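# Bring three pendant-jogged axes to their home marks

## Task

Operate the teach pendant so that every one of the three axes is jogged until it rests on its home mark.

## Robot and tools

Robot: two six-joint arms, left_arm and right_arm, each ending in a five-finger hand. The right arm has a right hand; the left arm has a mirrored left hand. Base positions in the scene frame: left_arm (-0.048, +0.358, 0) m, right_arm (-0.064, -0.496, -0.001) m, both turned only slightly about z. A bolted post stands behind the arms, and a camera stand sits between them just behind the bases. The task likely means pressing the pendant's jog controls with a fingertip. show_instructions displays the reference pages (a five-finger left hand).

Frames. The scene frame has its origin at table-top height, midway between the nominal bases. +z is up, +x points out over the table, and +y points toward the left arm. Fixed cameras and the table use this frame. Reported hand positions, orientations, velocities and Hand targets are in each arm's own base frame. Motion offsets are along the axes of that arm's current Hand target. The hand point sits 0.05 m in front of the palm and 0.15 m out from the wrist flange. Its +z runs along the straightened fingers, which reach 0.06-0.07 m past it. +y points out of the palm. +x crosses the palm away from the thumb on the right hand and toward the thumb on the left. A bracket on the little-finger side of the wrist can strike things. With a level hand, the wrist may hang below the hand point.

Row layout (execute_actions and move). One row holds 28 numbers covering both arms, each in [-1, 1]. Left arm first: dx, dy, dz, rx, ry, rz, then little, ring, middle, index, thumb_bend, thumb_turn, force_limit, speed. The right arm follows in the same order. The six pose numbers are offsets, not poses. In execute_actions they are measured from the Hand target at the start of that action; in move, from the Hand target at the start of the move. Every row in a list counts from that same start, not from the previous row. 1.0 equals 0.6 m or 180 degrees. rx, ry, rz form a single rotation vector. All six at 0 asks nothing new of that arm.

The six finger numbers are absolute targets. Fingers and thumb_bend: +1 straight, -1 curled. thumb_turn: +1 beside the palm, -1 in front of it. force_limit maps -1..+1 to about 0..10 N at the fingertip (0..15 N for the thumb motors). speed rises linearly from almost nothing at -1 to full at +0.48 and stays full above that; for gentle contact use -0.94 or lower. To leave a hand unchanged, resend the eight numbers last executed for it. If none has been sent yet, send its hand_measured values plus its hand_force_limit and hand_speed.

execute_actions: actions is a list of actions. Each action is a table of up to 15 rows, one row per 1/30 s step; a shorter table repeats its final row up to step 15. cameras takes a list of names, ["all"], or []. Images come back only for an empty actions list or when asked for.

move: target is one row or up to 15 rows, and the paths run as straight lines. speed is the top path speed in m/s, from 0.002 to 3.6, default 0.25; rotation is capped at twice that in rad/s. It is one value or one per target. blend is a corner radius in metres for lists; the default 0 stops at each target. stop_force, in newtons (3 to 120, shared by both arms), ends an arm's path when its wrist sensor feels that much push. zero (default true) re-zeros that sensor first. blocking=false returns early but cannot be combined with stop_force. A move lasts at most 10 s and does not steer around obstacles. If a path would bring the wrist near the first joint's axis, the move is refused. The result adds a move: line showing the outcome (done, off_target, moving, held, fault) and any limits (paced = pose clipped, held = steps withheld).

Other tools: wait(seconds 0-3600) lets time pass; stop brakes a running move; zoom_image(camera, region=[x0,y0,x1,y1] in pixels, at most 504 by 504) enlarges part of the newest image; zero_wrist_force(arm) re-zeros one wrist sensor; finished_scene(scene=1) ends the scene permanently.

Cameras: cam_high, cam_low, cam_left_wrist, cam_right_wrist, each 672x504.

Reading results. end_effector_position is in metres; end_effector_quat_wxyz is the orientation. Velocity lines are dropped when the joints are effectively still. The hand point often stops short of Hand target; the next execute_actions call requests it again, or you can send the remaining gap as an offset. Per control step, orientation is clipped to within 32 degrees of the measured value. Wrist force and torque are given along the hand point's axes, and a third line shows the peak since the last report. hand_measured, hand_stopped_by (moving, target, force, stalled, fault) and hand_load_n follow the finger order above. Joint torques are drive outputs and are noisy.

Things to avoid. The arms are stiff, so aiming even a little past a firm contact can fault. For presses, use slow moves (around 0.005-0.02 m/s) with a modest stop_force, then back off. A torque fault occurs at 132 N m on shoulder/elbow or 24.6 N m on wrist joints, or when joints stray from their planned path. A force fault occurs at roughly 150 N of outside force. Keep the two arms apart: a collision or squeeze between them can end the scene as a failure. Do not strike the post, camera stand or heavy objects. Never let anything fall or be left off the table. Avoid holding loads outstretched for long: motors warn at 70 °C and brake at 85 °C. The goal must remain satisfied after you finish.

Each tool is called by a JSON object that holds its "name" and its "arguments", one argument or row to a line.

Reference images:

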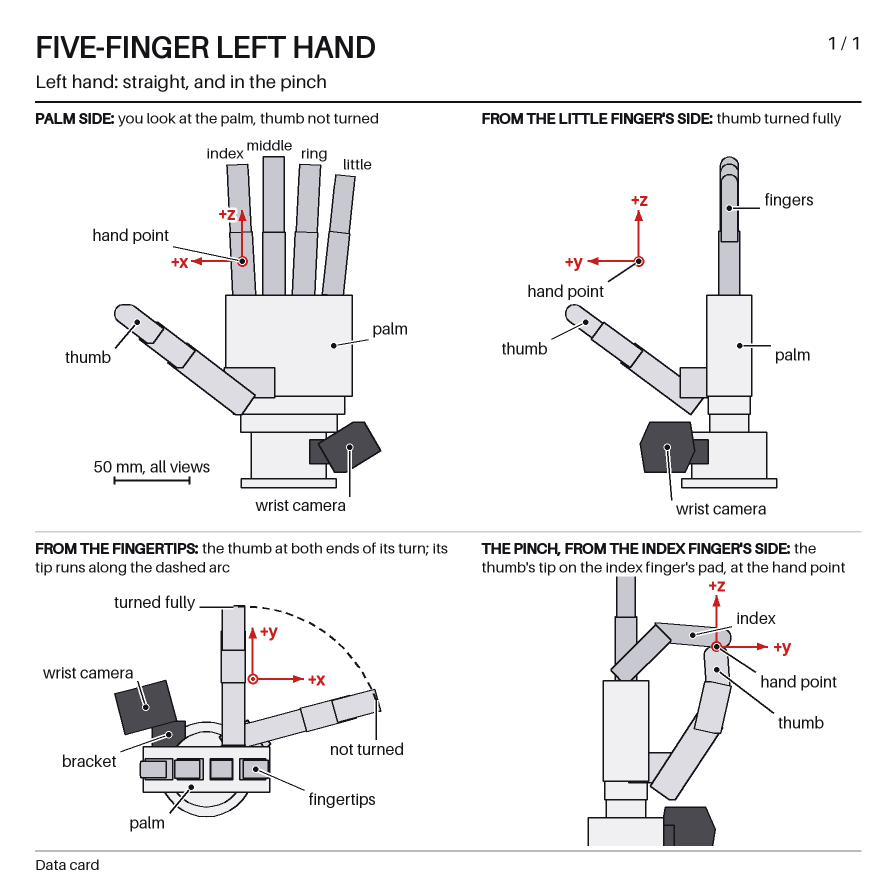

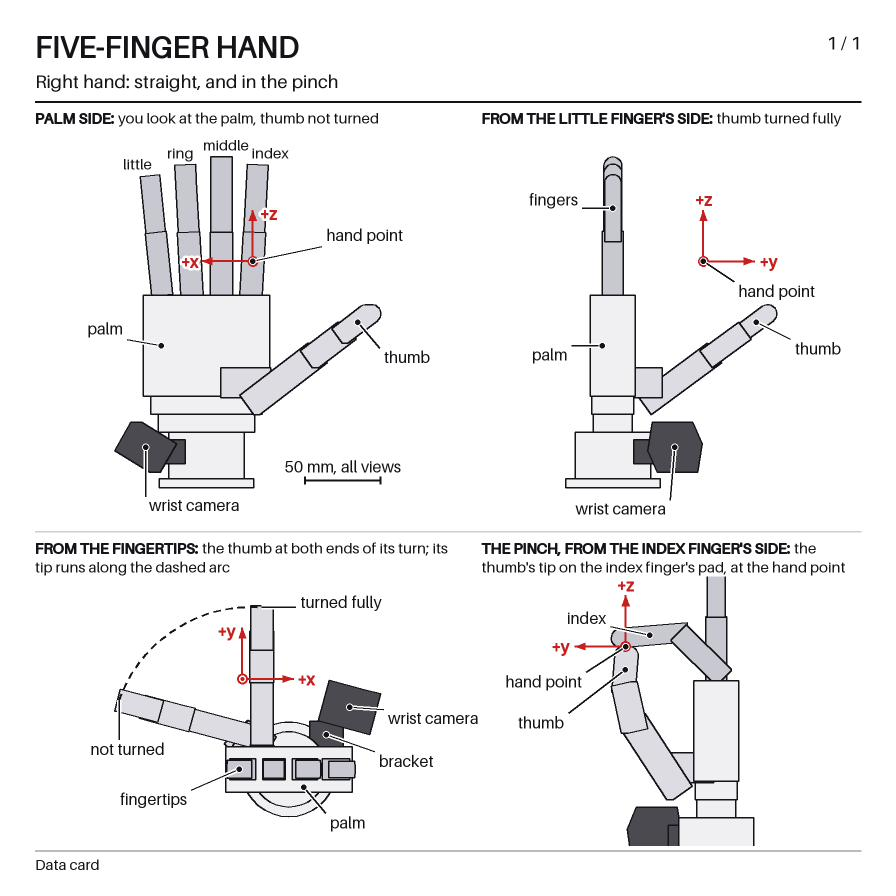

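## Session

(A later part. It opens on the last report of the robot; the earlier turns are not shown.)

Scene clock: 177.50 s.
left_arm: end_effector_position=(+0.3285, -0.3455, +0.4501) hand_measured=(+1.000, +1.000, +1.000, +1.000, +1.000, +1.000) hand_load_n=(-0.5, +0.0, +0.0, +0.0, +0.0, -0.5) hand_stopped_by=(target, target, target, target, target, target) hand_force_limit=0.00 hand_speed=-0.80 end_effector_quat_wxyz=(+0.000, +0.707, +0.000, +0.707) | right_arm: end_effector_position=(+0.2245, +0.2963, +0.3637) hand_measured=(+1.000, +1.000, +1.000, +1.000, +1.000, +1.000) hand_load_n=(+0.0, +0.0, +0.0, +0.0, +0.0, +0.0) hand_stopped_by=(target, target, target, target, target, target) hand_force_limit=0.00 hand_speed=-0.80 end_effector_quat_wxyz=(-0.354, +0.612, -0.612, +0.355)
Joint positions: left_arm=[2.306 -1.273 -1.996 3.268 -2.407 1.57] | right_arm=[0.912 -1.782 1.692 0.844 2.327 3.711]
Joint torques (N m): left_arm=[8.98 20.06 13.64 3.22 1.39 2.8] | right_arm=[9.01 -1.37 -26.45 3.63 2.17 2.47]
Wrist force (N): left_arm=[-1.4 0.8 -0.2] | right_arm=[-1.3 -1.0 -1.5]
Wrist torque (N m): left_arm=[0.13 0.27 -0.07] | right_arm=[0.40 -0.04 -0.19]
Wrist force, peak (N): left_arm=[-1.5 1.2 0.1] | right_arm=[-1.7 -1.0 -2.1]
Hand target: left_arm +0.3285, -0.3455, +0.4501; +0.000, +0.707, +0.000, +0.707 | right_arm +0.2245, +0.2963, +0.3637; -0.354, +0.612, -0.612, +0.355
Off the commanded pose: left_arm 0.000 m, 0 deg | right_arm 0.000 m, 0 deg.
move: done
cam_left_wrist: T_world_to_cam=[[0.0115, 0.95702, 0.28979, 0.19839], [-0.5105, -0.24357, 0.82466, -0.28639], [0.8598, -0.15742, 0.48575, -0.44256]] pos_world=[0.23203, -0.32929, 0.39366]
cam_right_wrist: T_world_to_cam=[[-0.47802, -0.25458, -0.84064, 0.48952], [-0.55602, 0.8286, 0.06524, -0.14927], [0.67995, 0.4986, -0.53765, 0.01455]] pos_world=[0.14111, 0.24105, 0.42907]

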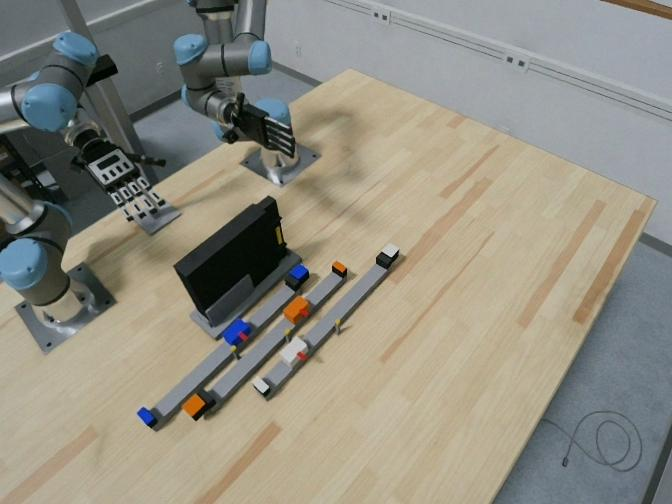

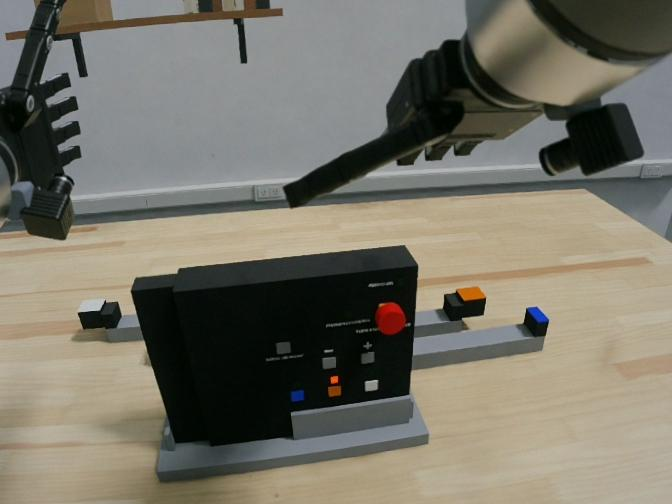

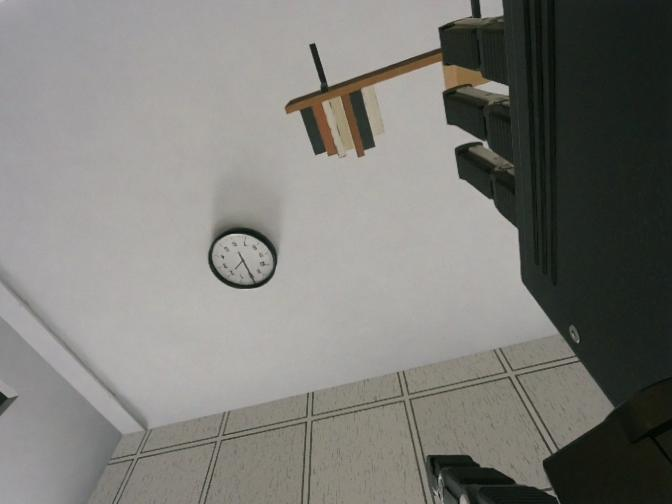

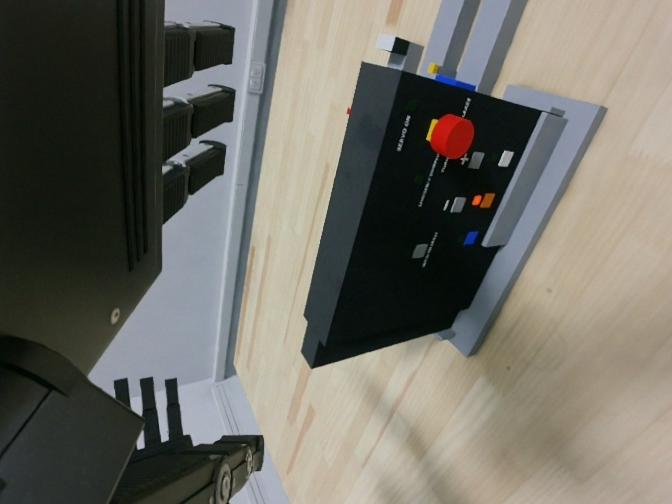

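{"name": "move", "arguments": {
  "target": [-0.2333,-0.025,0,0,0,0,1,1,1,1,1,-1,0,-0.5,0,0,0,0,0,0,1,1,1,1,1,1,0,-0.8],
  "speed": 0.15,
  "cameras": ["all"]
}}

Scene clock: 194.57 s.
left_arm: end_effector_position=(+0.3284, -0.3305, +0.3101) hand_measured=(+1.000, +1.000, +1.000, +1.000, +1.000, -1.000) hand_load_n=(+0.0, +0.0, +0.0, +0.0, +0.0, -0.5) hand_stopped_by=(target, target, target, target, target, target) hand_force_limit=0.00 hand_speed=-0.50 end_effector_quat_wxyz=(+0.000, +0.707, +0.000, +0.707) | right_arm: end_effector_position=(+0.2245, +0.2963, +0.3637) hand_measured=(+1.000, +1.000, +1.000, +1.000, +1.000, +1.000) hand_load_n=(+0.0, +0.0, -0.5, +0.0, -0.5, +0.0) hand_stopped_by=(target, target, target, target, target, target) hand_force_limit=0.00 hand_speed=-0.80 end_effector_quat_wxyz=(-0.354, +0.612, -0.612, +0.355)
Joint positions: left_arm=[2.346 -1.357 -2.316 3.672 -2.367 1.57] | right_arm=[0.912 -1.782 1.692 0.844 2.327 3.711]
Joint torques (N m): left_arm=[6.73 -4.13 11.52 2.98 1.33 2.49] | right_arm=[8.54 -1.14 -26 3.71 2.36 2.44]
Wrist force (N): left_arm=[-1.3 1.1 -0.8] | right_arm=[-1.5 -1.1 -1.8]
Wrist torque (N m): left_arm=[0.21 0.24 -0.06] | right_arm=[0.40 -0.02 -0.20]
Wrist force, peak (N): left_arm=[-1.8 1.2 -0.6] | right_arm=[-1.5 -1.3 -2.3]
Hand target: left_arm +0.3284, -0.3305, +0.3101; +0.000, +0.707, +0.000, +0.707 | right_arm +0.2245, +0.2963, +0.3637; -0.354, +0.612, -0.612, +0.355
Off the commanded pose: left_arm 0.000 m, 0 deg | right_arm 0.000 m, 0 deg.
move: done
cam_left_wrist: T_world_to_cam=[[0.0115, 0.957, 0.28986, 0.22458], [-0.5107, -0.24359, 0.82452, -0.16726], [0.85968, -0.15752, 0.48594, -0.37216]] pos_world=[0.23193, -0.31429, 0.25366]
cam_right_wrist: T_world_to_cam=[[-0.47802, -0.25458, -0.84064, 0.48952], [-0.55602, 0.8286, 0.06524, -0.14927], [0.67995, 0.4986, -0.53765, 0.01455]] pos_world=[0.14111, 0.24105, 0.42907]

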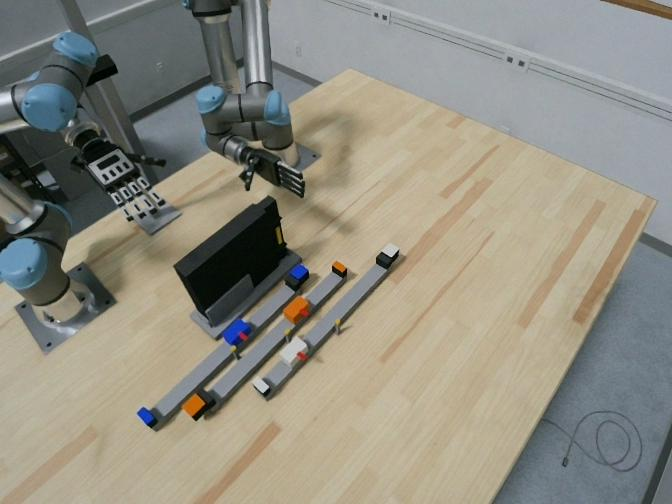

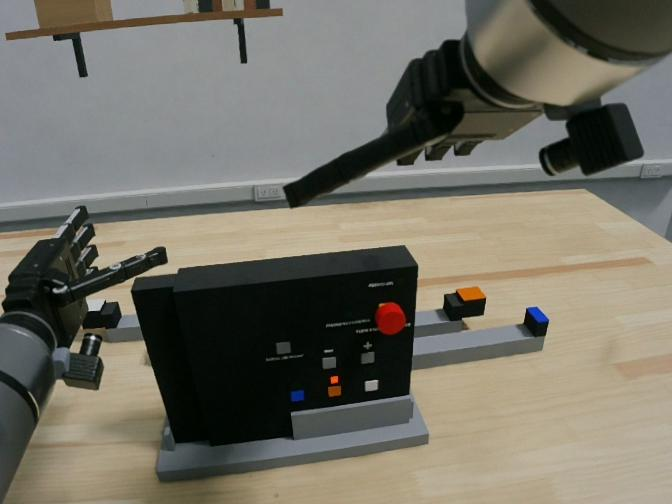

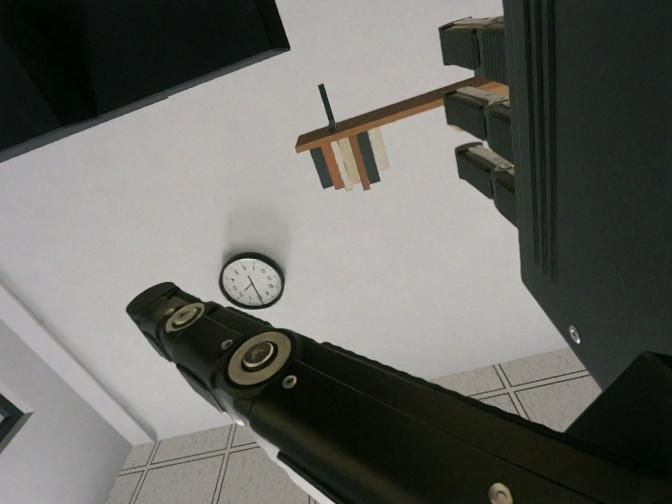

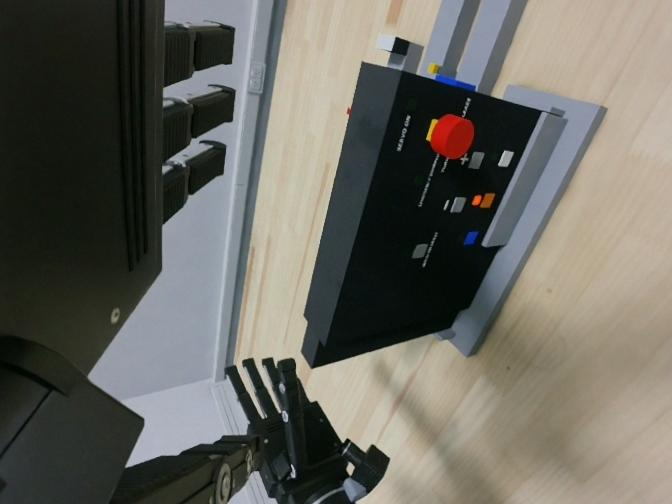

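{"name": "move", "arguments": {
  "target": [-0.1833,0,0,0,0,0,1,1,1,1,1,-1,0,-0.5,0,0,0,0,0,0,1,1,1,1,1,1,0,-0.8],
  "speed": 0.15,
  "cameras": ["all"]
}}

Scene clock: 200.53 s.
left_arm: end_effector_position=(+0.3284, -0.3305, +0.2001) hand_measured=(+1.000, +1.000, +1.000, +1.000, +1.000, -1.000) hand_load_n=(+0.0, +0.0, +0.0, +0.0, +0.0, -0.5) hand_stopped_by=(target, target, target, target, target, target) hand_force_limit=0.00 hand_speed=-0.50 end_effector_quat_wxyz=(+0.000, +0.707, +0.000, +0.707) | right_arm: end_effector_position=(+0.2245, +0.2963, +0.3637) hand_measured=(+1.000, +1.000, +1.000, +1.000, +1.000, +1.000) hand_load_n=(+0.0, +0.0, +0.0, +0.0, +0.0, +0.0) hand_stopped_by=(target, target, target, target, target, target) hand_force_limit=0.00 hand_speed=-0.80 end_effector_quat_wxyz=(-0.354, +0.612, -0.612, +0.355)
Joint positions: left_arm=[2.345 -1.614 -2.473 4.086 -2.367 1.57] | right_arm=[0.912 -1.782 1.692 0.844 2.327 3.711]
Joint torques (N m): left_arm=[2.79 1.27 5.5 2.91 -1.28 2.56] | right_arm=[7.84 -0.85 -27.42 3.67 2.18 2.37]
Wrist force (N): left_arm=[-1.1 0.8 -0.3] | right_arm=[-1.3 -1.4 -1.8]
Wrist torque (N m): left_arm=[0.14 0.22 -0.05] | right_arm=[0.35 -0.05 -0.20]
Wrist force, peak (N): left_arm=[-1.8 1.0 -0.4] | right_arm=[-1.8 -1.1 -2.0]
Hand target: left_arm +0.3284, -0.3305, +0.2001; +0.000, +0.707, +0.000, +0.707 | right_arm +0.2245, +0.2963, +0.3637; -0.354, +0.612, -0.612, +0.355
Off the commanded pose: left_arm 0.000 m, 0 deg | right_arm 0.000 m, 0 deg.
move: done
cam_left_wrist: T_world_to_cam=[[0.01163, 0.95699, 0.28989, 0.2565], [-0.51065, -0.24357, 0.82456, -0.07673], [0.85971, -0.15762, 0.48586, -0.31871]] pos_world=[0.23183, -0.31439, 0.14376]
cam_right_wrist: T_world_to_cam=[[-0.47802, -0.25458, -0.84064, 0.48952], [-0.55602, 0.8286, 0.06524, -0.14927], [0.67995, 0.4986, -0.53765, 0.01455]] pos_world=[0.14111, 0.24105, 0.42907]

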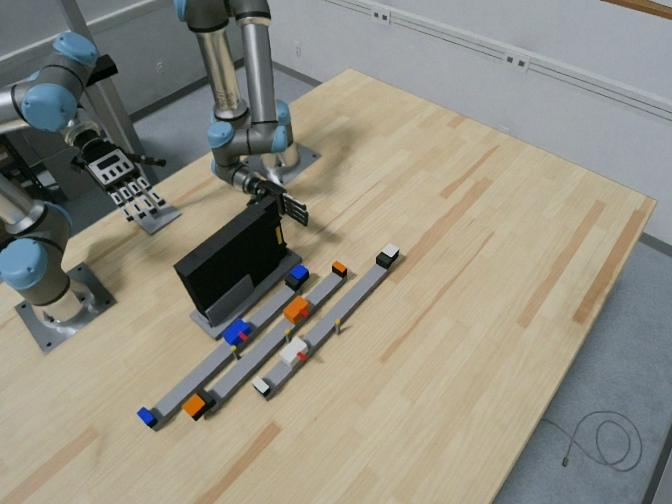

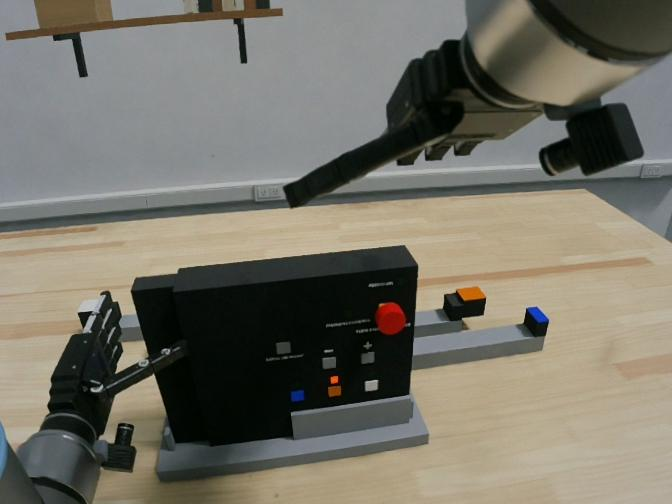

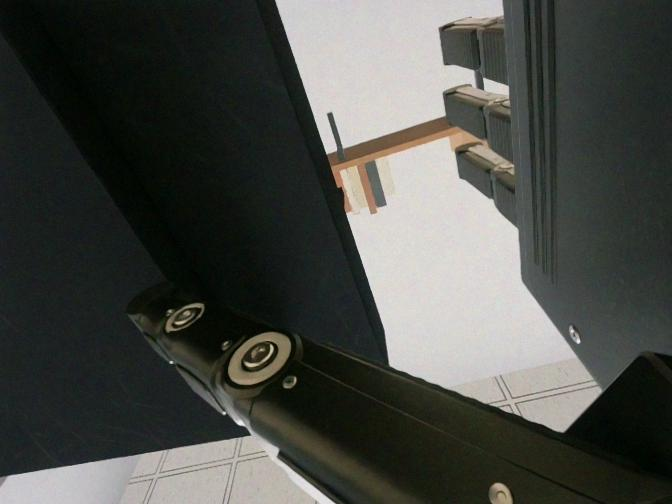

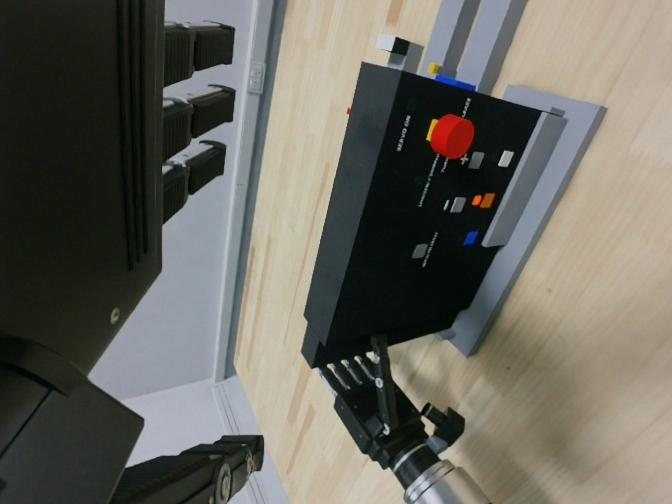

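{"name": "zoom_image", "arguments": {
  "camera": "cam_right_wrist",
  "region": [290, 290, 480, 480]
}}

{"name": "zoom_image", "arguments": {
  "camera": "cam_high",
  "region": [200, 160, 340, 280]
}}

{"name": "zoom_image", "arguments": {
  "camera": "cam_low",
  "region": [40, 250, 240, 480]
}}

Scaled by 2.653.

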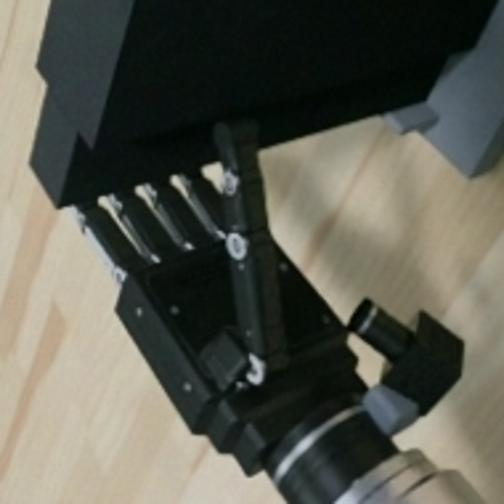

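Scaled by 3.600.

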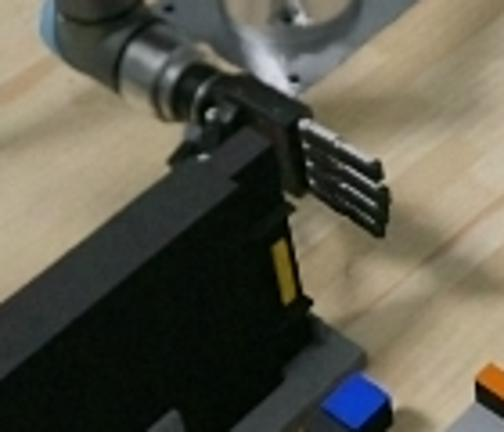

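Scaled by 2.191.

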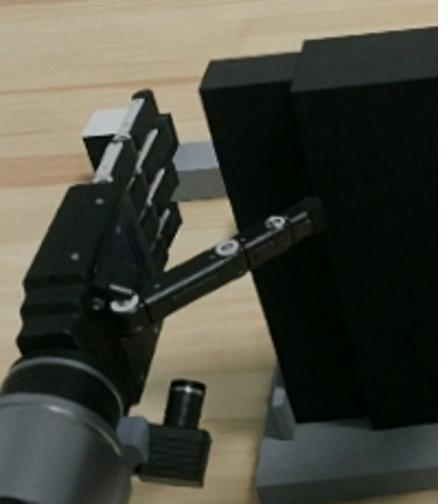

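{"name": "move", "arguments": {
  "target": [-0.0917,0.03,0,0,0,0,1,1,1,1,1,-1,0,-0.5,0,0,0,0,0,0,1,1,1,1,1,1,0,-0.8],
  "speed": 0.08,
  "cameras": ["all"]
}}

{"name": "zoom_image", "arguments": {
  "camera": "cam_right_wrist",
  "region": [290, 290, 480, 480]
}}

{"name": "zoom_image", "arguments": {
  "camera": "cam_high",
  "region": [200, 160, 340, 280]
}}

{"name": "zoom_image", "arguments": {
  "camera": "cam_low",
  "region": [40, 250, 240, 480]
}}

Scene clock: 228.50 s.
left_arm: end_effector_position=(+0.3284, -0.3485, +0.1452) hand_measured=(+1.000, +1.000, +1.000, +1.000, +1.000, -1.000) hand_load_n=(+0.0, +0.0, +0.0, +0.0, +0.0, -0.5) hand_stopped_by=(target, target, target, target, target, target) hand_force_limit=0.00 hand_speed=-0.50 end_effector_quat_wxyz=(+0.000, +0.707, +0.000, +0.707) | right_arm: end_effector_position=(+0.2245, +0.2963, +0.3637) hand_measured=(+1.000, +1.000, +1.000, +1.000, +1.000, +1.000) hand_load_n=(+0.0, +0.0, +0.0, +0.0, +0.0, +0.0) hand_stopped_by=(target, target, target, target, target, target) hand_force_limit=0.00 hand_speed=-0.80 end_effector_quat_wxyz=(-0.354, +0.612, -0.612, +0.355)
Joint positions: left_arm=[2.298 -1.831 -2.466 4.297 -2.415 1.57] | right_arm=[0.912 -1.782 1.692 0.844 2.327 3.711]
Joint torques (N m): left_arm=[-6.67 2.82 15.55 2.98 -1.04 2.49] | right_arm=[8.97 -0.85 -25.39 3.74 2.18 2.5]
Wrist force (N): left_arm=[-1.3 1.0 -0.3] | right_arm=[-1.6 -1.1 -1.8]
Wrist torque (N m): left_arm=[0.17 0.26 -0.06] | right_arm=[0.41 0.01 -0.21]
Wrist force, peak (N): left_arm=[-1.5 1.2 -0.4] | right_arm=[-1.5 -1.2 -2.1]
Hand target: left_arm +0.3284, -0.3485, +0.1451; +0.000, +0.707, +0.000, +0.707 | right_arm +0.2245, +0.2963, +0.3637; -0.354, +0.612, -0.612, +0.355
Off the commanded pose: left_arm 0.000 m, 0 deg | right_arm 0.000 m, 0 deg.
move: done
cam_left_wrist: T_world_to_cam=[[0.01163, 0.95699, 0.28989, 0.28957], [-0.51065, -0.24357, 0.82456, -0.03574], [0.85971, -0.15762, 0.48586, -0.29481]] pos_world=[0.23183, -0.33229, 0.08876]
cam_right_wrist: T_world_to_cam=[[-0.47802, -0.25458, -0.84064, 0.48952], [-0.55602, 0.8286, 0.06524, -0.14927], [0.67995, 0.4986, -0.53765, 0.01455]] pos_world=[0.14111, 0.24105, 0.42907]

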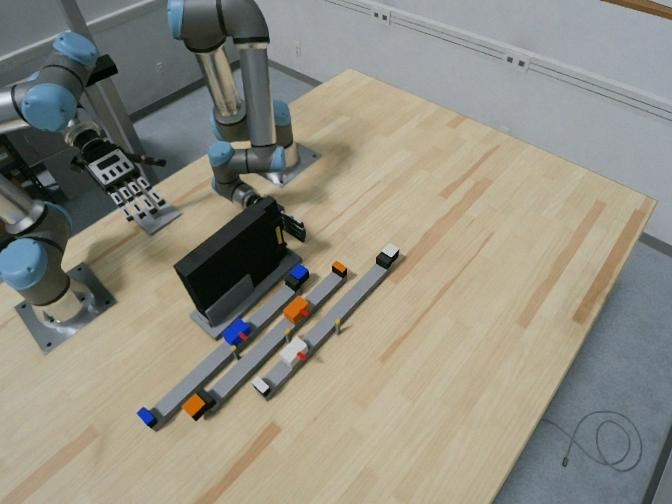

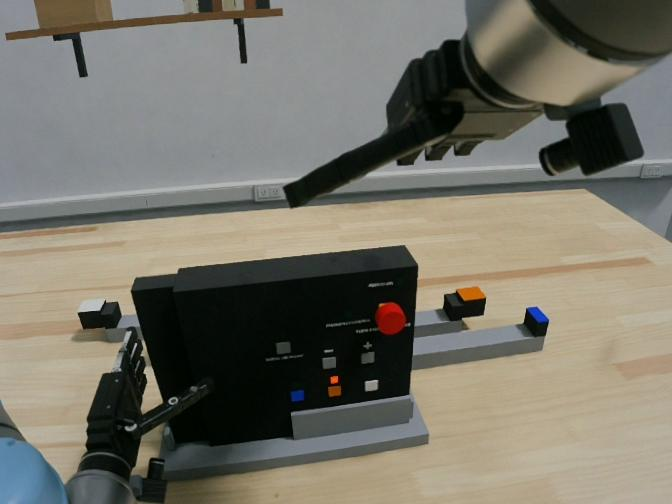

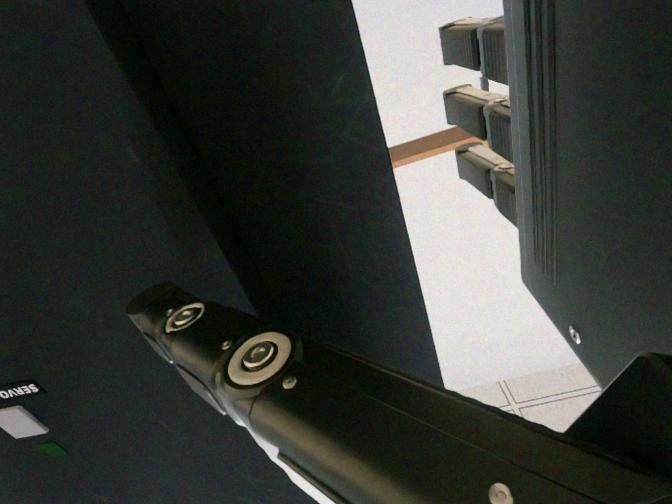

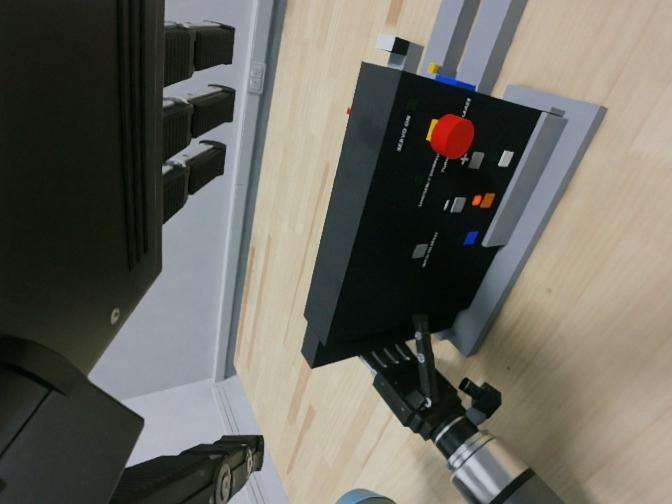

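Scaled by 2.653.

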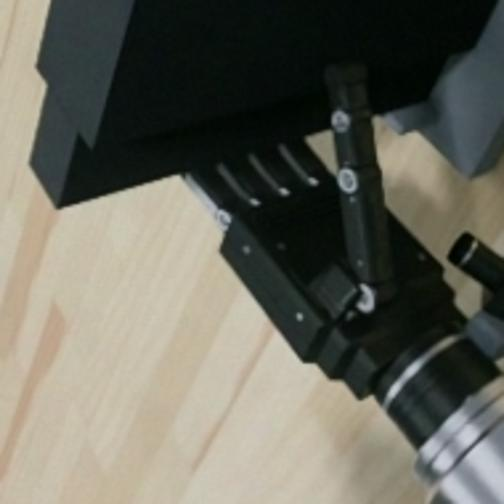

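Scaled by 3.600.

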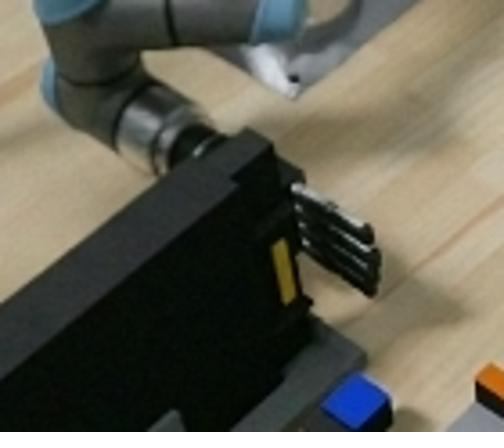

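Scaled by 2.191.

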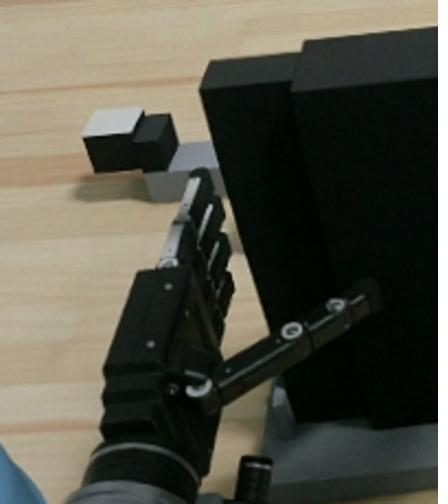

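{"name": "execute_actions", "arguments": {
  "actions": [
    [[0,0,0,0,0,0,1,1,1,1,0.2,-1,-0.7,-0.7,0,0,0,0,0,0,1,1,1,1,1,1,0,-0.8]]
  ],
  "cameras": ["cam_left_wrist", "cam_low"]
}}

{"name": "wait", "arguments": {
  "seconds": 3,
  "cameras": ["cam_left_wrist", "cam_low"]
}}

Scene clock: 232.50 s.
left_arm: end_effector_position=(+0.3284, -0.3485, +0.1451) hand_measured=(+1.000, +1.000, +1.000, +1.000, +0.876, -1.000) hand_load_n=(+0.0, +0.0, +0.0, +0.0, +4.0, +0.0) hand_stopped_by=(target, target, target, target, force, target) hand_force_limit=-0.70 hand_speed=-0.70 end_effector_quat_wxyz=(+0.000, +0.707, +0.000, +0.707) | right_arm: end_effector_position=(+0.2245, +0.2963, +0.3637) hand_measured=(+1.000, +1.000, +1.000, +1.000, +1.000, +1.000) hand_load_n=(+0.0, +0.0, +0.0, +0.0, +0.0, -0.5) hand_stopped_by=(target, target, target, target, target, target) hand_force_limit=0.00 hand_speed=-0.80 end_effector_quat_wxyz=(-0.354, +0.612, -0.612, +0.355)
Joint positions: left_arm=[2.298 -1.832 -2.466 4.298 -2.415 1.57] | right_arm=[0.912 -1.782 1.692 0.844 2.327 3.711]
Joint torques (N m): left_arm=[-4.98 6.41 13.89 3.05 -1.21 2.53] | right_arm=[8.64 -0.88 -26.66 3.6 2.1 2.42]
Wrist force (N): left_arm=[-1.1 3.2 -2.6] | right_arm=[-1.5 -0.9 -1.6]
Wrist torque (N m): left_arm=[0.27 0.16 -0.08] | right_arm=[0.42 -0.01 -0.20]
Wrist force, peak (N): left_arm=[-1.4 3.6 -2.6] | right_arm=[-1.6 -1.4 -1.9]
Hand target: left_arm +0.3284, -0.3485, +0.1451; +0.000, +0.707, +0.000, +0.707 | right_arm +0.2245, +0.2963, +0.3637; -0.354, +0.612, -0.612, +0.355
Off the commanded pose: left_arm 0.000 m, 0 deg | right_arm 0.000 m, 0 deg.
cam_left_wrist: T_world_to_cam=[[0.01159, 0.95699, 0.2899, 0.2897], [-0.51073, -0.24359, 0.82451, -0.03561], [0.85967, -0.15761, 0.48594, -0.29486]] pos_world=[0.23193, -0.33239, 0.08866]
Images, in order (width x height): cam_low 672x504, cam_left_wrist 672x504.

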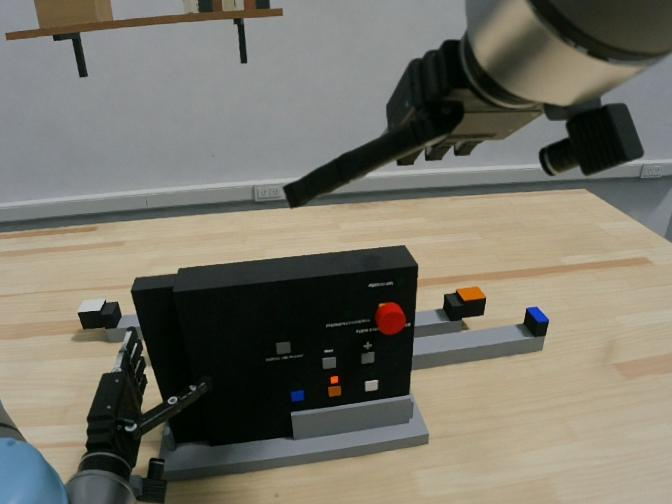

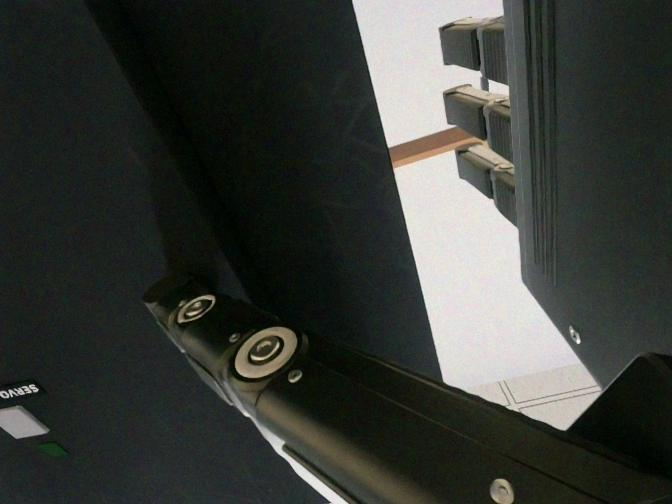

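Scene clock: 235.50 s.
left_arm: end_effector_position=(+0.3284, -0.3485, +0.1451) hand_measured=(+1.000, +1.000, +1.000, +1.000, +0.876, -1.000) hand_load_n=(+0.0, +0.0, +0.0, +0.0, +4.0, -0.5) hand_stopped_by=(target, target, target, target, force, target) hand_force_limit=-0.70 hand_speed=-0.70 end_effector_quat_wxyz=(+0.000, +0.707, +0.000, +0.707) | right_arm: end_effector_position=(+0.2245, +0.2963, +0.3637) hand_measured=(+1.000, +1.000, +1.000, +1.000, +1.000, +1.000) hand_load_n=(+0.0, +0.0, -0.5, +0.0, +0.0, +0.0) hand_stopped_by=(target, target, target, target, target, target) hand_force_limit=0.00 hand_speed=-0.80 end_effector_quat_wxyz=(-0.354, +0.612, -0.612, +0.355)
Joint positions: left_arm=[2.298 -1.832 -2.466 4.298 -2.415 1.57] | right_arm=[0.912 -1.782 1.692 0.844 2.327 3.711]
Joint torques (N m): left_arm=[2.55 6.24 8.33 3.11 -1.06 1.83] | right_arm=[8.52 -1.1 -25.51 3.5 2.32 2.48]
Wrist force (N): left_arm=[-1.1 3.4 -2.4] | right_arm=[-1.6 -0.9 -2.0]
Wrist torque (N m): left_arm=[0.28 0.17 -0.08] | right_arm=[0.44 0.01 -0.20]
Wrist force, peak (N): left_arm=[-1.2 3.5 -2.9] | right_arm=[-1.7 -1.1 -2.1]
Hand target: left_arm +0.3284, -0.3485, +0.1451; +0.000, +0.707, +0.000, +0.707 | right_arm +0.2245, +0.2963, +0.3637; -0.354, +0.612, -0.612, +0.355
Off the commanded pose: left_arm 0.000 m, 0 deg | right_arm 0.000 m, 0 deg.
wait: 3.00 s; at rest by 0.17 s
cam_left_wrist: T_world_to_cam=[[0.0115, 0.957, 0.28986, 0.28973], [-0.5107, -0.24359, 0.82452, -0.03562], [0.85968, -0.15752, 0.48594, -0.29483]] pos_world=[0.23193, -0.33239, 0.08866]
Images, in order (width x height): cam_low 672x504, cam_left_wrist 672x504.

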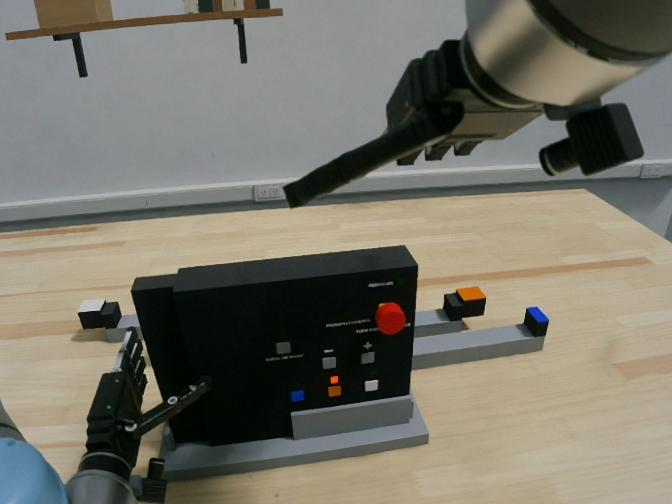

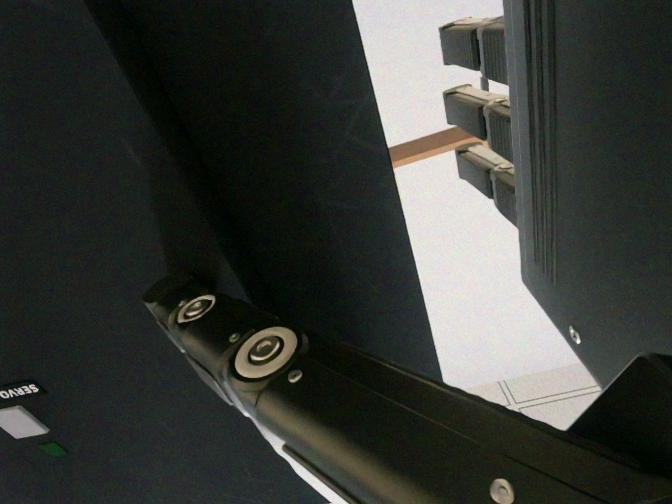

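{"name": "move", "arguments": {
  "target": [
    [0,0,0,0,0,0,1,1,1,1,1,-1,-0.7,-0.5,0,0,0,0,0,0,1,1,1,1,1,1,0,-0.8],
    [0,0,0.0167,-0.0833,0,0,1,1,1,1,1,-1,-0.7,-0.5,0,0,0,0,0,0,1,1,1,1,1,1,0,-0.8]
  ],
  "speed": 0.05,
  "cameras": ["all"]
}}

{"name": "zoom_image", "arguments": {
  "camera": "cam_right_wrist",
  "region": [290, 290, 480, 480]
}}

{"name": "zoom_image", "arguments": {
  "camera": "cam_high",
  "region": [240, 190, 320, 270]
}}

Scene clock: 276.03 s.
left_arm: end_effector_position=(+0.3384, -0.3485, +0.1451) hand_measured=(+1.000, +1.000, +1.000, +1.000, +1.000, -1.000) hand_load_n=(+0.0, +0.0, +0.0, +0.0, +0.0, +0.0) hand_stopped_by=(target, target, target, target, target, target) hand_force_limit=-0.70 hand_speed=-0.50 end_effector_quat_wxyz=(+0.092, +0.701, -0.092, +0.701) | right_arm: end_effector_position=(+0.2245, +0.2963, +0.3637) hand_measured=(+1.000, +1.000, +1.000, +1.000, +1.000, +1.000) hand_load_n=(+0.0, -0.5, +0.0, +0.0, +0.5, +0.0) hand_stopped_by=(target, target, target, target, target, target) hand_force_limit=0.00 hand_speed=-0.80 end_effector_quat_wxyz=(-0.354, +0.612, -0.612, +0.355)
Joint positions: left_arm=[2.589 -1.748 -2.602 4.35 -1.862 1.57] | right_arm=[0.912 -1.782 1.692 0.844 2.327 3.711]
Joint torques (N m): left_arm=[7.51 26.91 2.84 3.35 1.26 2.49] | right_arm=[8.7 -0.02 -26.58 3.65 2.07 2.54]
Wrist force (N): left_arm=[-0.8 0.9 -0.2] | right_arm=[-1.4 -1.0 -2.0]
Wrist torque (N m): left_arm=[0.14 0.17 -0.05] | right_arm=[0.44 -0.03 -0.20]
Wrist force, peak (N): left_arm=[-1.2 3.5 -2.8] | right_arm=[-1.6 -1.5 -2.0]
Hand target: left_arm +0.3384, -0.3485, +0.1451; +0.092, +0.701, -0.092, +0.701 | right_arm +0.2245, +0.2963, +0.3637; -0.354, +0.612, -0.612, +0.355
Off the commanded pose: left_arm 0.000 m, 0 deg | right_arm 0.000 m, 0 deg.
move: done
cam_left_wrist: T_world_to_cam=[[0.25851, 0.92152, 0.28979, 0.19366], [-0.55629, -0.10324, 0.82455, 0.03383], [0.78976, -0.37436, 0.48594, -0.35534]] pos_world=[0.24939, -0.30799, 0.08866]
cam_right_wrist: T_world_to_cam=[[-0.47802, -0.25458, -0.84064, 0.48952], [-0.55602, 0.8286, 0.06524, -0.14927], [0.67995, 0.4986, -0.53765, 0.01455]] pos_world=[0.14111, 0.24105, 0.42907]

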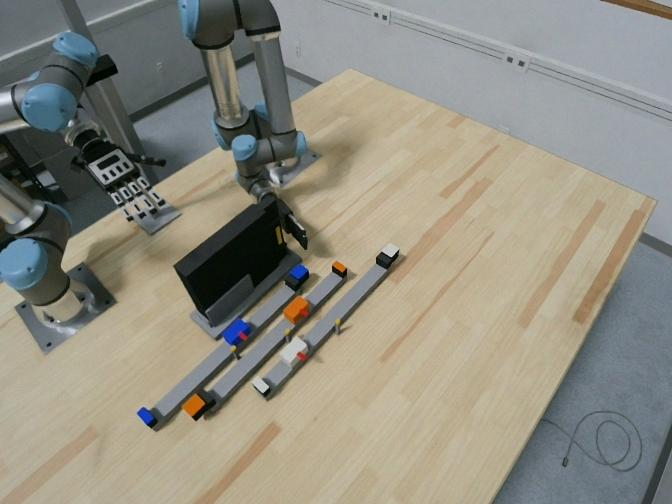

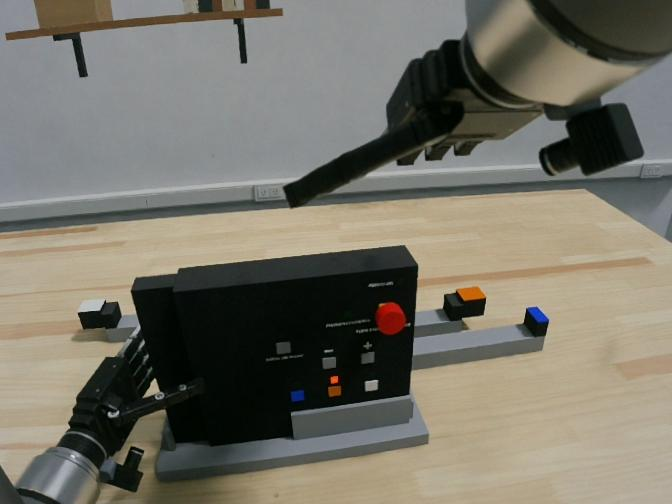

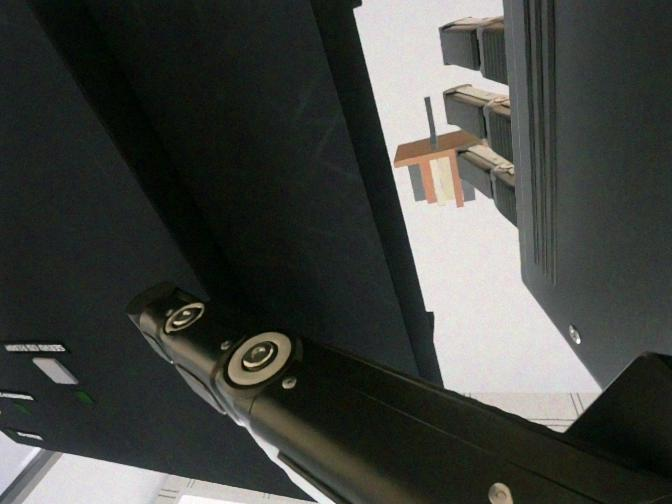

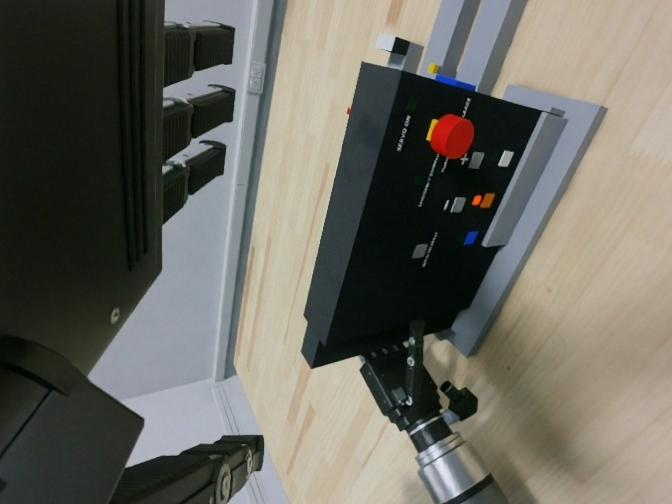

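Scaled by 2.653.

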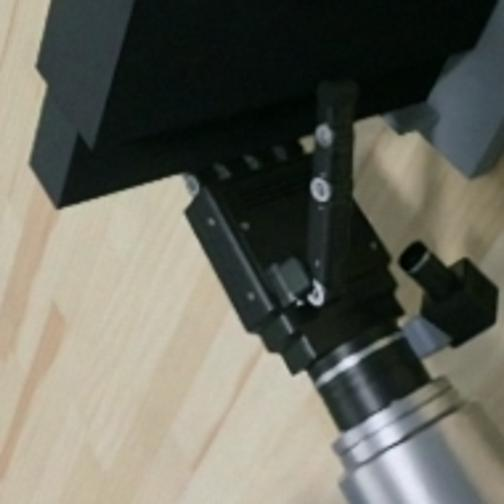

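Scaled by 6.300.

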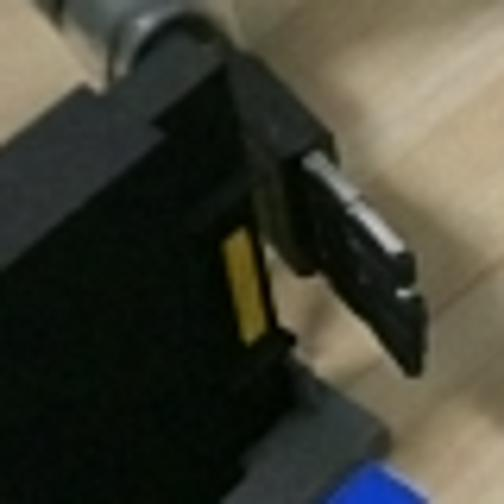

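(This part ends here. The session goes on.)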